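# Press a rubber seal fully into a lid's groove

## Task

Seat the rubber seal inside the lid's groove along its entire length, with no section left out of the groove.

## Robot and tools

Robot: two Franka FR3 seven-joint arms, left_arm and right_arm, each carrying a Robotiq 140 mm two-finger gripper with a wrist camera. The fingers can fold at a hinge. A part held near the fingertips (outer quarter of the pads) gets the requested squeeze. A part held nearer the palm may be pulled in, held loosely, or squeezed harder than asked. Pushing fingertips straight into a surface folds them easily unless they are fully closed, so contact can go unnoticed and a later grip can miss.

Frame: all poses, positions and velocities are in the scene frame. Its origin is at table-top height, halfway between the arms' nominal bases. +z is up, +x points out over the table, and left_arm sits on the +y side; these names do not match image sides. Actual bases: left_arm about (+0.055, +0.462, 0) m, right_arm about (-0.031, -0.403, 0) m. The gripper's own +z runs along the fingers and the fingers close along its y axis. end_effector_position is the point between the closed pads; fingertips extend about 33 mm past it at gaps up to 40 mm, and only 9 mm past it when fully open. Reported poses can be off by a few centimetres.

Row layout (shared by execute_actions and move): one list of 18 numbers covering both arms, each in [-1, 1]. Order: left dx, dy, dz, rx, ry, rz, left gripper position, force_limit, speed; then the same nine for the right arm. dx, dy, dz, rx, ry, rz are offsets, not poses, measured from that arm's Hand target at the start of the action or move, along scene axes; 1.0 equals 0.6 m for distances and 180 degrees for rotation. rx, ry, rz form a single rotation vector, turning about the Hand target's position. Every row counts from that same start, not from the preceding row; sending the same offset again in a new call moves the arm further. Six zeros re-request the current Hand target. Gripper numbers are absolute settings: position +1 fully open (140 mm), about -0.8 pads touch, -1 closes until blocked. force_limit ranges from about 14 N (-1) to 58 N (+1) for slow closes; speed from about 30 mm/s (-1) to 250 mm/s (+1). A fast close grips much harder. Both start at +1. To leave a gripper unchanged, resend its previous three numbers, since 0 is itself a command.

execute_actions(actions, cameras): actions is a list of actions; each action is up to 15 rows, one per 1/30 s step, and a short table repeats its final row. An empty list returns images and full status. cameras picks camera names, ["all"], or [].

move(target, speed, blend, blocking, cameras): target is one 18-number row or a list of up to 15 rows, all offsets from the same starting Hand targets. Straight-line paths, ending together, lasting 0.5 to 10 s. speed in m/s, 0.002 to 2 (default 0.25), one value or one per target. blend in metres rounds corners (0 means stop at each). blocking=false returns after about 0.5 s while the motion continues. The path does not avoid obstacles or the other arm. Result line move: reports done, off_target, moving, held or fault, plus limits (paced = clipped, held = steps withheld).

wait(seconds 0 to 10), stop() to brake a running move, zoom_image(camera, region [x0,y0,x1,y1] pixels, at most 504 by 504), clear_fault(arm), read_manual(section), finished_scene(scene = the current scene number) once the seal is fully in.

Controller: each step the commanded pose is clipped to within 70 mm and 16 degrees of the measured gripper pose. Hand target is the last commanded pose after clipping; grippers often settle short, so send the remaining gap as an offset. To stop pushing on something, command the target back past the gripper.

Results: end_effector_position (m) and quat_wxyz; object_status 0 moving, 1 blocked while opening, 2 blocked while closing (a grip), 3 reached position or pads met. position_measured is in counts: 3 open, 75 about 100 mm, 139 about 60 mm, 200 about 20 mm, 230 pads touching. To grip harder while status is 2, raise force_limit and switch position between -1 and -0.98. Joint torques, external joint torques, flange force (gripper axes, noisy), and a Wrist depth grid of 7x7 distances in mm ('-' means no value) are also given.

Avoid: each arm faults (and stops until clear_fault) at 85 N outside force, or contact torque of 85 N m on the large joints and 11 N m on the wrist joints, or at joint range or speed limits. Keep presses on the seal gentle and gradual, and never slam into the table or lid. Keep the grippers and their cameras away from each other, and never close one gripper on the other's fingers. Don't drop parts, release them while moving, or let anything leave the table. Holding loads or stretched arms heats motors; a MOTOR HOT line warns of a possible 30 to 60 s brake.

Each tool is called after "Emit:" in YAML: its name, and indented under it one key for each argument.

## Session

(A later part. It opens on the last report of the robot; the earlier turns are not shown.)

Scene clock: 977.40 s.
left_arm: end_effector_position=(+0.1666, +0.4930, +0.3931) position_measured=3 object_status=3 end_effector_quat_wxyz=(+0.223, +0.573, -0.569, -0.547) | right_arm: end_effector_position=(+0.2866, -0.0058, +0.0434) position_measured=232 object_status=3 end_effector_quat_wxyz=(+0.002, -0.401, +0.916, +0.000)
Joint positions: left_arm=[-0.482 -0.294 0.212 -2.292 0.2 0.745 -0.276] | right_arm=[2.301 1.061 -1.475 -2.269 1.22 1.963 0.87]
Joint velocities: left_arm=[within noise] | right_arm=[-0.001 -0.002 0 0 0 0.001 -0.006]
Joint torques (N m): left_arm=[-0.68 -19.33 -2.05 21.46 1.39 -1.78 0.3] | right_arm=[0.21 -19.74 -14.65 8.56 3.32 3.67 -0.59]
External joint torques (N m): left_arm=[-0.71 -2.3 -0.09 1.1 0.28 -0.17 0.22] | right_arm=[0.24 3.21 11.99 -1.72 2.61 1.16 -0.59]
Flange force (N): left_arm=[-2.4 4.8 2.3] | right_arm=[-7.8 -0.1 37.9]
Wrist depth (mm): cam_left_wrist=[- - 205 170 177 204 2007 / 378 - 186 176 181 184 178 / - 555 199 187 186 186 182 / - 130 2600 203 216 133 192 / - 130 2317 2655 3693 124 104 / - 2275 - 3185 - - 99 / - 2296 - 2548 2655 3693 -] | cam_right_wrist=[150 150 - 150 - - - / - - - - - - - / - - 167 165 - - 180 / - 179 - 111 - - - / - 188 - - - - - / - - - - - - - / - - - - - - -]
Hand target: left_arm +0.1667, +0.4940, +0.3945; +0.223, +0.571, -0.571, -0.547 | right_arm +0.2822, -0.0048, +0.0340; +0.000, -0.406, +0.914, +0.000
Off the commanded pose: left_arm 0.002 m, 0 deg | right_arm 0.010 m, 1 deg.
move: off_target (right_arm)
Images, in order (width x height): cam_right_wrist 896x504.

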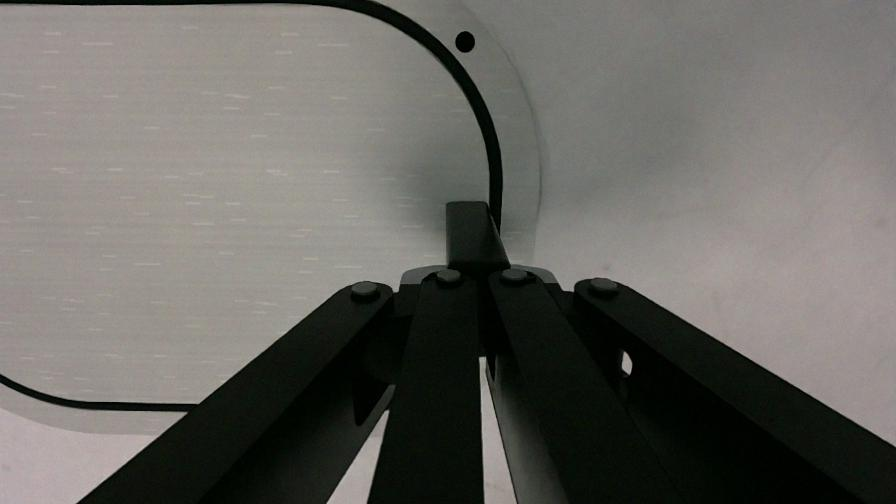

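Emit:
move:
  target:
    - [0,0,0,0,0,0,1,1,1,0.0073,-0.002,0.025,0,0,0,-1,-0.5,-0.5]
    - [0,0,0,0,0,0,1,1,1,-0.0457,-0.041,0.025,0,0,0.0833,-1,-0.5,-0.5]
    - [0,0,0,0,0,0,1,1,1,-0.0457,-0.041,0.0192,0,0,0.0833,-1,-0.5,-0.5]
    - [0,0,0,0,0,0,1,1,1,-0.0557,-0.0373,0,0,0,0.0833,-1,-0.5,-0.5]
    - [0,0,0,0,0,0,1,1,1,-0.0457,-0.041,0.025,0,0,0.0833,-1,-0.5,-0.5]
    - [0,0,0,0,0,0,1,1,1,-0.056,-0.0768,0.025,0,0,0.2056,-1,-0.5,-0.5]
    - [0,0,0,0,0,0,1,1,1,-0.056,-0.0768,0.0192,0,0,0.2056,-1,-0.5,-0.5]
    - [0,0,0,0,0,0,1,1,1,-0.066,-0.0732,0,0,0,0.2056,-1,-0.5,-0.5]
  speed: [0.1,0.25,0.08,0.06,0.1,0.25,0.08,0.06]
  blend: [0.003,0.002,0.001,0.001,0.003,0.002,0.001,0]
  cameras: ["cam_right_wrist"]

Emit:
zoom_image:
  camera: "cam_right_wrist"
  region: [300, 0, 580, 260]

Scene clock: 984.43 s.
left_arm: end_effector_position=(+0.1666, +0.4930, +0.3931) position_measured=3 object_status=3 end_effector_quat_wxyz=(+0.223, +0.573, -0.569, -0.547) | right_arm: end_effector_position=(+0.2490, -0.0465, +0.0429) position_measured=232 object_status=3 end_effector_quat_wxyz=(+0.006, -0.670, +0.742, +0.000)
Joint positions: left_arm=[-0.482 -0.294 0.212 -2.292 0.2 0.745 -0.276] | right_arm=[2.472 0.872 -1.519 -2.471 1.13 2.138 0.247]
Joint velocities: left_arm=[within noise] | right_arm=[0 0 0.001 -0.001 -0.001 0 -0.006]
Joint torques (N m): left_arm=[-0.67 -19.33 -2.05 21.49 1.4 -1.78 0.31] | right_arm=[-0.67 -15.62 -10.54 8.53 2.08 2.99 -0.62]
External joint torques (N m): left_arm=[-0.64 -2.39 -0.03 1.19 0.3 -0.17 0.23] | right_arm=[-0.65 0.8 11.17 -4.1 1.44 0.39 -0.62]
Flange force (N): left_arm=[-2.7 4.9 2.3] | right_arm=[-6.4 -7.4 43.5]
Wrist depth (mm): cam_left_wrist=[377 - 204 170 174 205 2089 / 382 - 186 176 181 184 178 / - 1795 199 186 185 186 182 / - 130 2627 210 3108 133 193 / - 120 2627 3108 4045 124 104 / - 2382 - - - - 99 / - - - - 2863 - -] | cam_right_wrist=[- 151 151 - - - - / 159 156 - 161 168 - 167 / - - - 168 - - - / - 180 180 126 - - - / - - - - - - 200 / - - - - - - - / - - - - - - -]
Hand target: left_arm +0.1667, +0.4940, +0.3945; +0.223, +0.571, -0.571, -0.547 | right_arm +0.2426, -0.0487, +0.0340; +0.000, -0.675, +0.738, +0.000
Off the commanded pose: left_arm 0.002 m, 0 deg | right_arm 0.011 m, 1 deg.
move: off_target (right_arm); blend cut to 0.0017 m at target 2, 0.0017 m at target 6
Images, in order (width x height): cam_right_wrist 896x504.

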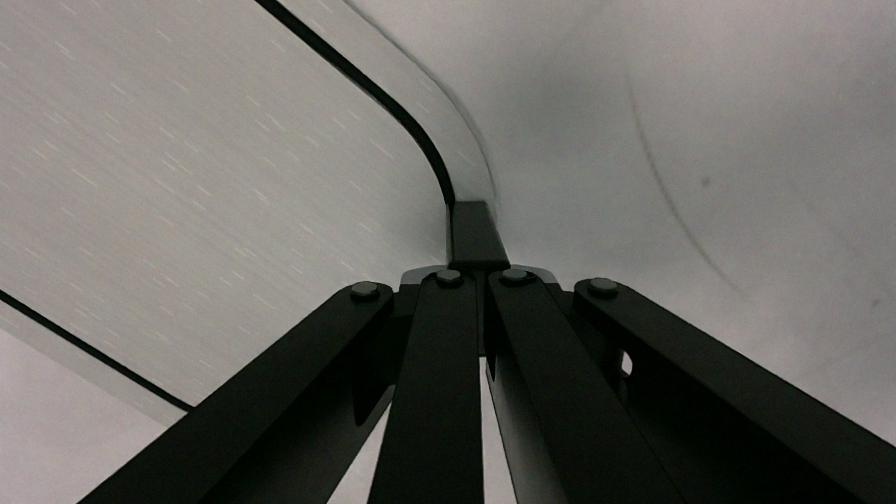

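Scaled by 1.800 from the camera's 896x504 image, which has a finer 1280x720 frame.

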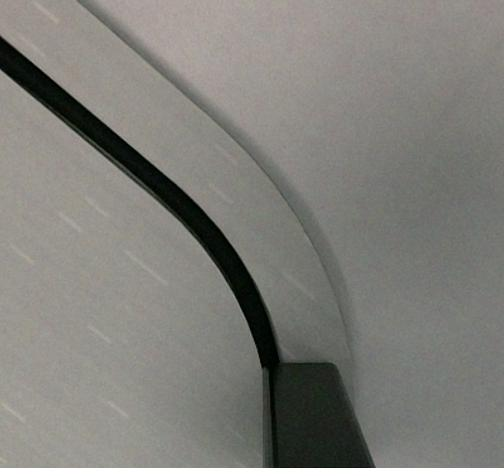

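Emit:
move:
  target:
    - [0,0,0,0,0,0,1,1,1,0.0103,0.0032,0.0242,0,0,0,-1,-0.5,-0.5]
    - [0,0,0,0,0,0,1,1,1,0.0255,-0.0492,0.0242,0,0,0.1333,-1,-0.5,-0.5]
    - [0,0,0,0,0,0,1,1,1,0.0255,-0.0492,0.0187,0,0,0.1333,-1,-0.5,-0.5]
    - [0,0,0,0,0,0,1,1,1,0.0152,-0.0508,0,0,0,0.1333,-1,-0.5,-0.5]
    - [0,0,0,0,0,0,1,1,1,0.0255,-0.0492,0.0242,0,0,0.1333,-1,-0.5,-0.5]
    - [0,0,0,0,0,0,1,1,1,0.0425,-0.079,0.0242,0,0,0.2389,-1,-0.5,-0.5]
    - [0,0,0,0,0,0,1,1,1,0.0425,-0.079,0.0187,0,0,0.2389,-1,-0.5,-0.5]
    - [0,0,0,0,0,0,1,1,1,0.0322,-0.0807,0,0,0,0.2389,-1,-0.5,-0.5]
  speed: [0.1,0.25,0.08,0.06,0.1,0.25,0.08,0.06]
  blend: [0.003,0.002,0.001,0.001,0.003,0.002,0.001,0]
  cameras: ["cam_right_wrist"]

Emit:
zoom_image:
  camera: "cam_right_wrist"
  region: [300, 0, 580, 260]

Scene clock: 991.67 s.
left_arm: end_effector_position=(+0.1666, +0.4930, +0.3931) position_measured=3 object_status=3 end_effector_quat_wxyz=(+0.223, +0.573, -0.569, -0.547) | right_arm: end_effector_position=(+0.2678, -0.0915, +0.0417) position_measured=232 object_status=3 end_effector_quat_wxyz=(-0.008, +0.895, -0.445, +0.000)
Joint positions: left_arm=[-0.482 -0.294 0.212 -2.292 0.2 0.745 -0.276] | right_arm=[2.447 0.558 -1.547 -2.574 0.889 2.388 -0.467]
Joint velocities: left_arm=[within noise] | right_arm=[-0.001 -0.001 0.002 0.001 0 0.001 -0.007]
Joint torques (N m): left_arm=[-0.69 -19.32 -2.02 21.44 1.39 -1.77 0.35] | right_arm=[-1.49 -10.4 -5.46 7.94 1 3.32 -0.51]
External joint torques (N m): left_arm=[-0.72 -2.31 -0.05 1.09 0.28 -0.16 0.27] | right_arm=[-1.5 -0.31 8.86 -8.2 0.47 0.65 -0.51]
Flange force (N): left_arm=[-2.6 4.7 2.4] | right_arm=[3.1 -14.1 57.5]
Wrist depth (mm): cam_left_wrist=[368 - 203 170 178 2216 192 / - - 186 176 181 183 178 / - 1795 199 186 185 186 183 / - 130 2682 207 2896 141 192 / - 120 - 3310 3353 - - / - 104 - 2832 - - - / - 2404 - 3539 - - -] | cam_right_wrist=[- - 152 151 - - 157 / - - - 159 - - 169 / - - - 166 - - - / - - 177 112 - - - / - - 89 - - - - / - - - - - - - / - - - - - - -]
Hand target: left_arm +0.1667, +0.4940, +0.3945; +0.223, +0.571, -0.571, -0.547 | right_arm +0.2619, -0.0972, +0.0340; +0.000, +0.899, -0.439, +0.000
Off the commanded pose: left_arm 0.002 m, 0 deg | right_arm 0.011 m, 1 deg.
move: off_target (right_arm); blend cut to 0.0016 m at target 2, 0.0016 m at target 6
Images, in order (width x height): cam_right_wrist 896x504.

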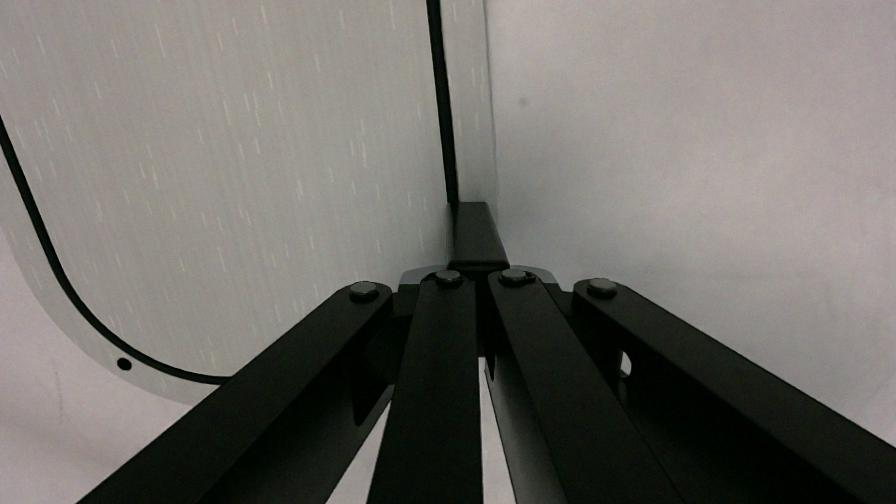

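Scaled by 1.800 from the camera's 896x504 image, which has a finer 1280x720 frame.

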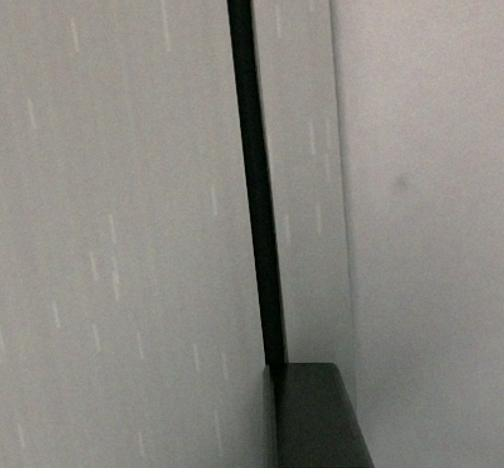

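Emit:
move:
  target:
    - [0,0,0,0,0,0,1,1,1,0.01,0.008,0.03,0,0,0,-1,-0.5,-0.5]
    - [0,0,0,0,0,0,1,1,1,-0.08,-0.12,0.3,0,0,0,-1,-0.5,-0.5]
  speed: [0.1,0.25]
  blend: [0.005,0]
  cameras: ["cam_high","cam_right_wrist","cam_head_left"]

Emit:
zoom_image:
  camera: "cam_high"
  region: [390, 155, 520, 250]

Emit:
zoom_image:
  camera: "cam_right_wrist"
  region: [230, 0, 560, 260]

Scene clock: 995.57 s.
left_arm: end_effector_position=(+0.1666, +0.4930, +0.3931) position_measured=3 object_status=3 end_effector_quat_wxyz=(+0.223, +0.573, -0.569, -0.547) | right_arm: end_effector_position=(+0.2148, -0.1685, +0.2140) position_measured=232 object_status=3 end_effector_quat_wxyz=(+0.000, +0.897, -0.442, +0.001)
Joint positions: left_arm=[-0.482 -0.294 0.212 -2.292 0.2 0.745 -0.276] | right_arm=[2.856 1.071 -2.263 -2.639 0.753 1.723 -0.557]
Joint velocities: left_arm=[within noise] | right_arm=[0 -0.001 -0.001 0.001 0 -0.003 -0.006]
Joint torques (N m): left_arm=[-0.64 -19.34 -2.09 21.48 1.39 -1.78 0.31] | right_arm=[1.21 -6.52 -17.74 17.82 0.61 2.39 -0.48]
External joint torques (N m): left_arm=[-0.65 -2.34 -0.11 1.15 0.28 -0.17 0.23] | right_arm=[1.24 0.87 -0.28 -0.62 -0.15 -0.25 -0.48]
Flange force (N): left_arm=[-2.5 4.9 2.3] | right_arm=[-1.2 8.0 0.0]
Wrist depth (mm): cam_left_wrist=[381 436 204 171 176 204 2124 / 391 453 186 176 182 185 179 / - 1807 199 186 185 186 182 / - 130 2832 206 2711 133 192 / - 120 3921 3108 2963 123 104 / - 2404 - - 3353 3398 99 / - 1975 2998 1991 - - -] | cam_right_wrist=[- 301 - - - - 316 / - - - - - - 327 / - - - - - - 342 / - - 350 111 - 360 - / - - - - - - - / - - - - - - - / - - - - - - -]
Hand target: left_arm +0.1667, +0.4940, +0.3945; +0.223, +0.571, -0.571, -0.547 | right_arm +0.2139, -0.1692, +0.2140; +0.000, +0.899, -0.439, +0.000
Off the commanded pose: left_arm 0.002 m, 0 deg | right_arm 0.001 m, 0 deg.
joint sent to its limit (right arm) — joint 1 (waist), upper limit. The joint targets still meet the commanded pose.
move: done
Images, in order (width x height): cam_head_left 896x504, cam_high 896x504, cam_right_wrist 896x504.

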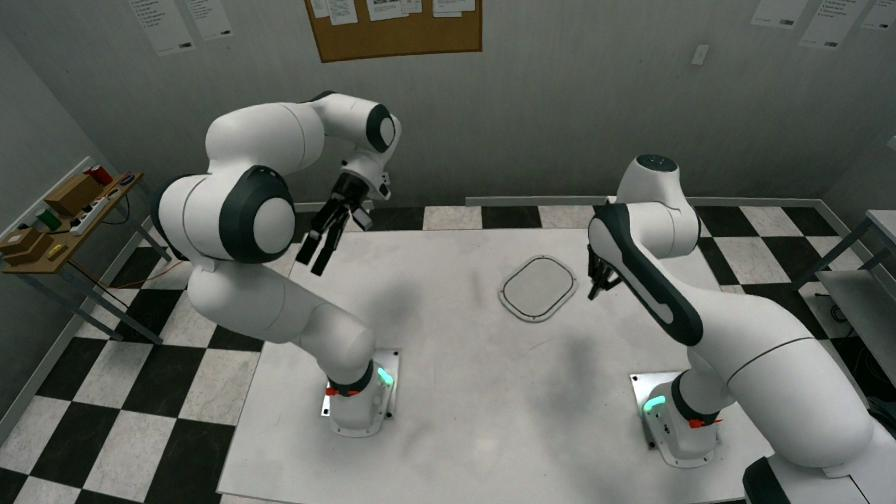

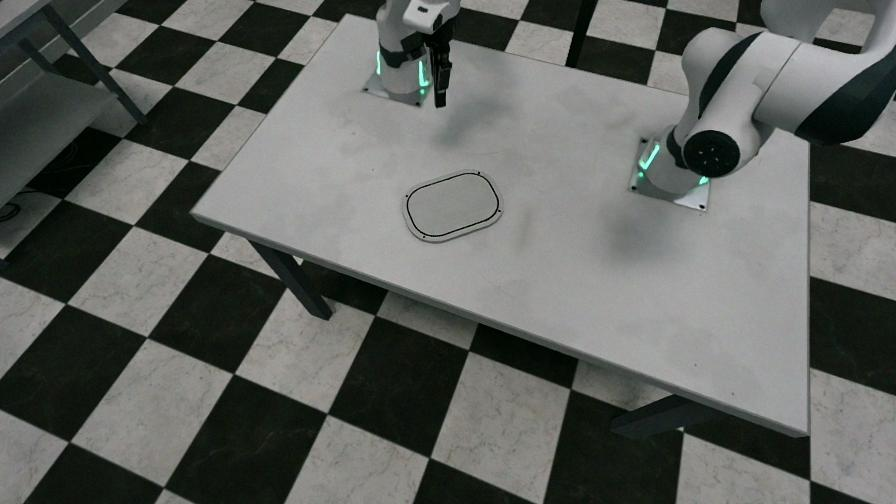

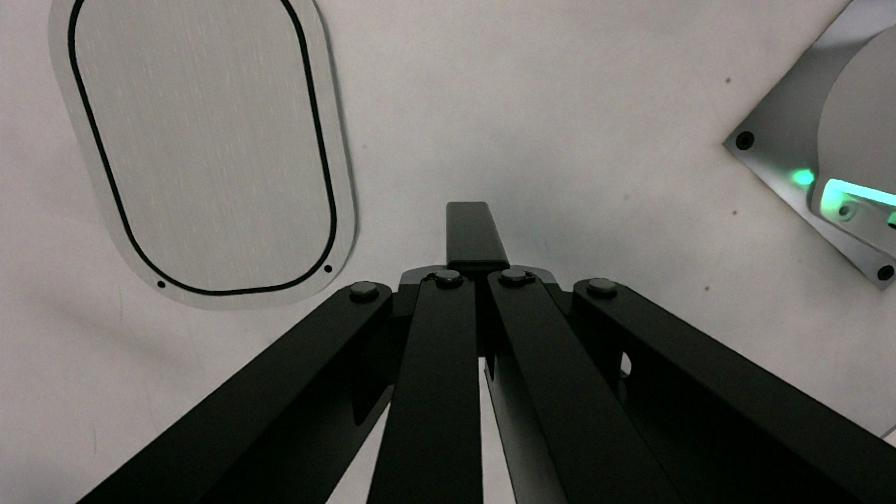

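Scaled by 3.877 from the camera's 896x504 image, which has a finer 1280x720 frame.

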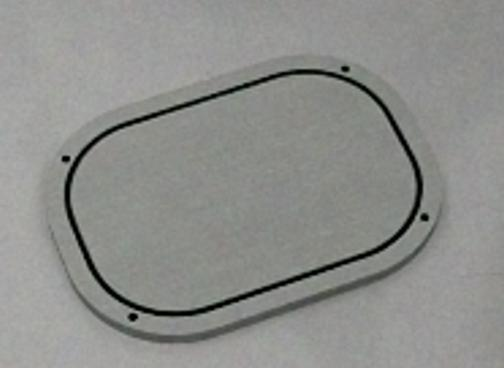

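Scaled by 1.527 from the camera's 896x504 image, which has a finer 1280x720 frame.

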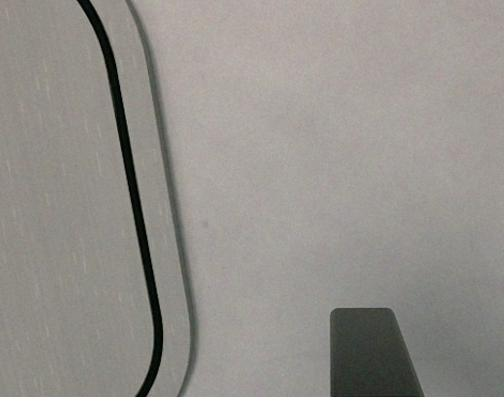

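Emit:
zoom_image:
  camera: "cam_right_wrist"
  region: [40, 120, 380, 320]

Scaled by 1.482 from the camera's 896x504 image, which has a finer 1280x720 frame.

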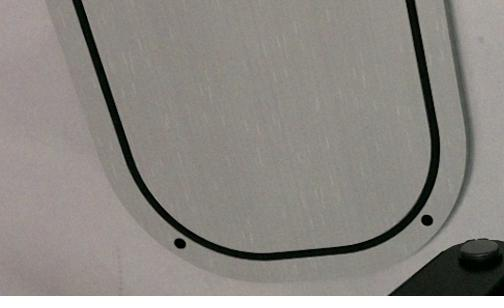

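Emit:
finished_scene:
  scene: 2

The scene is finished: the task was done.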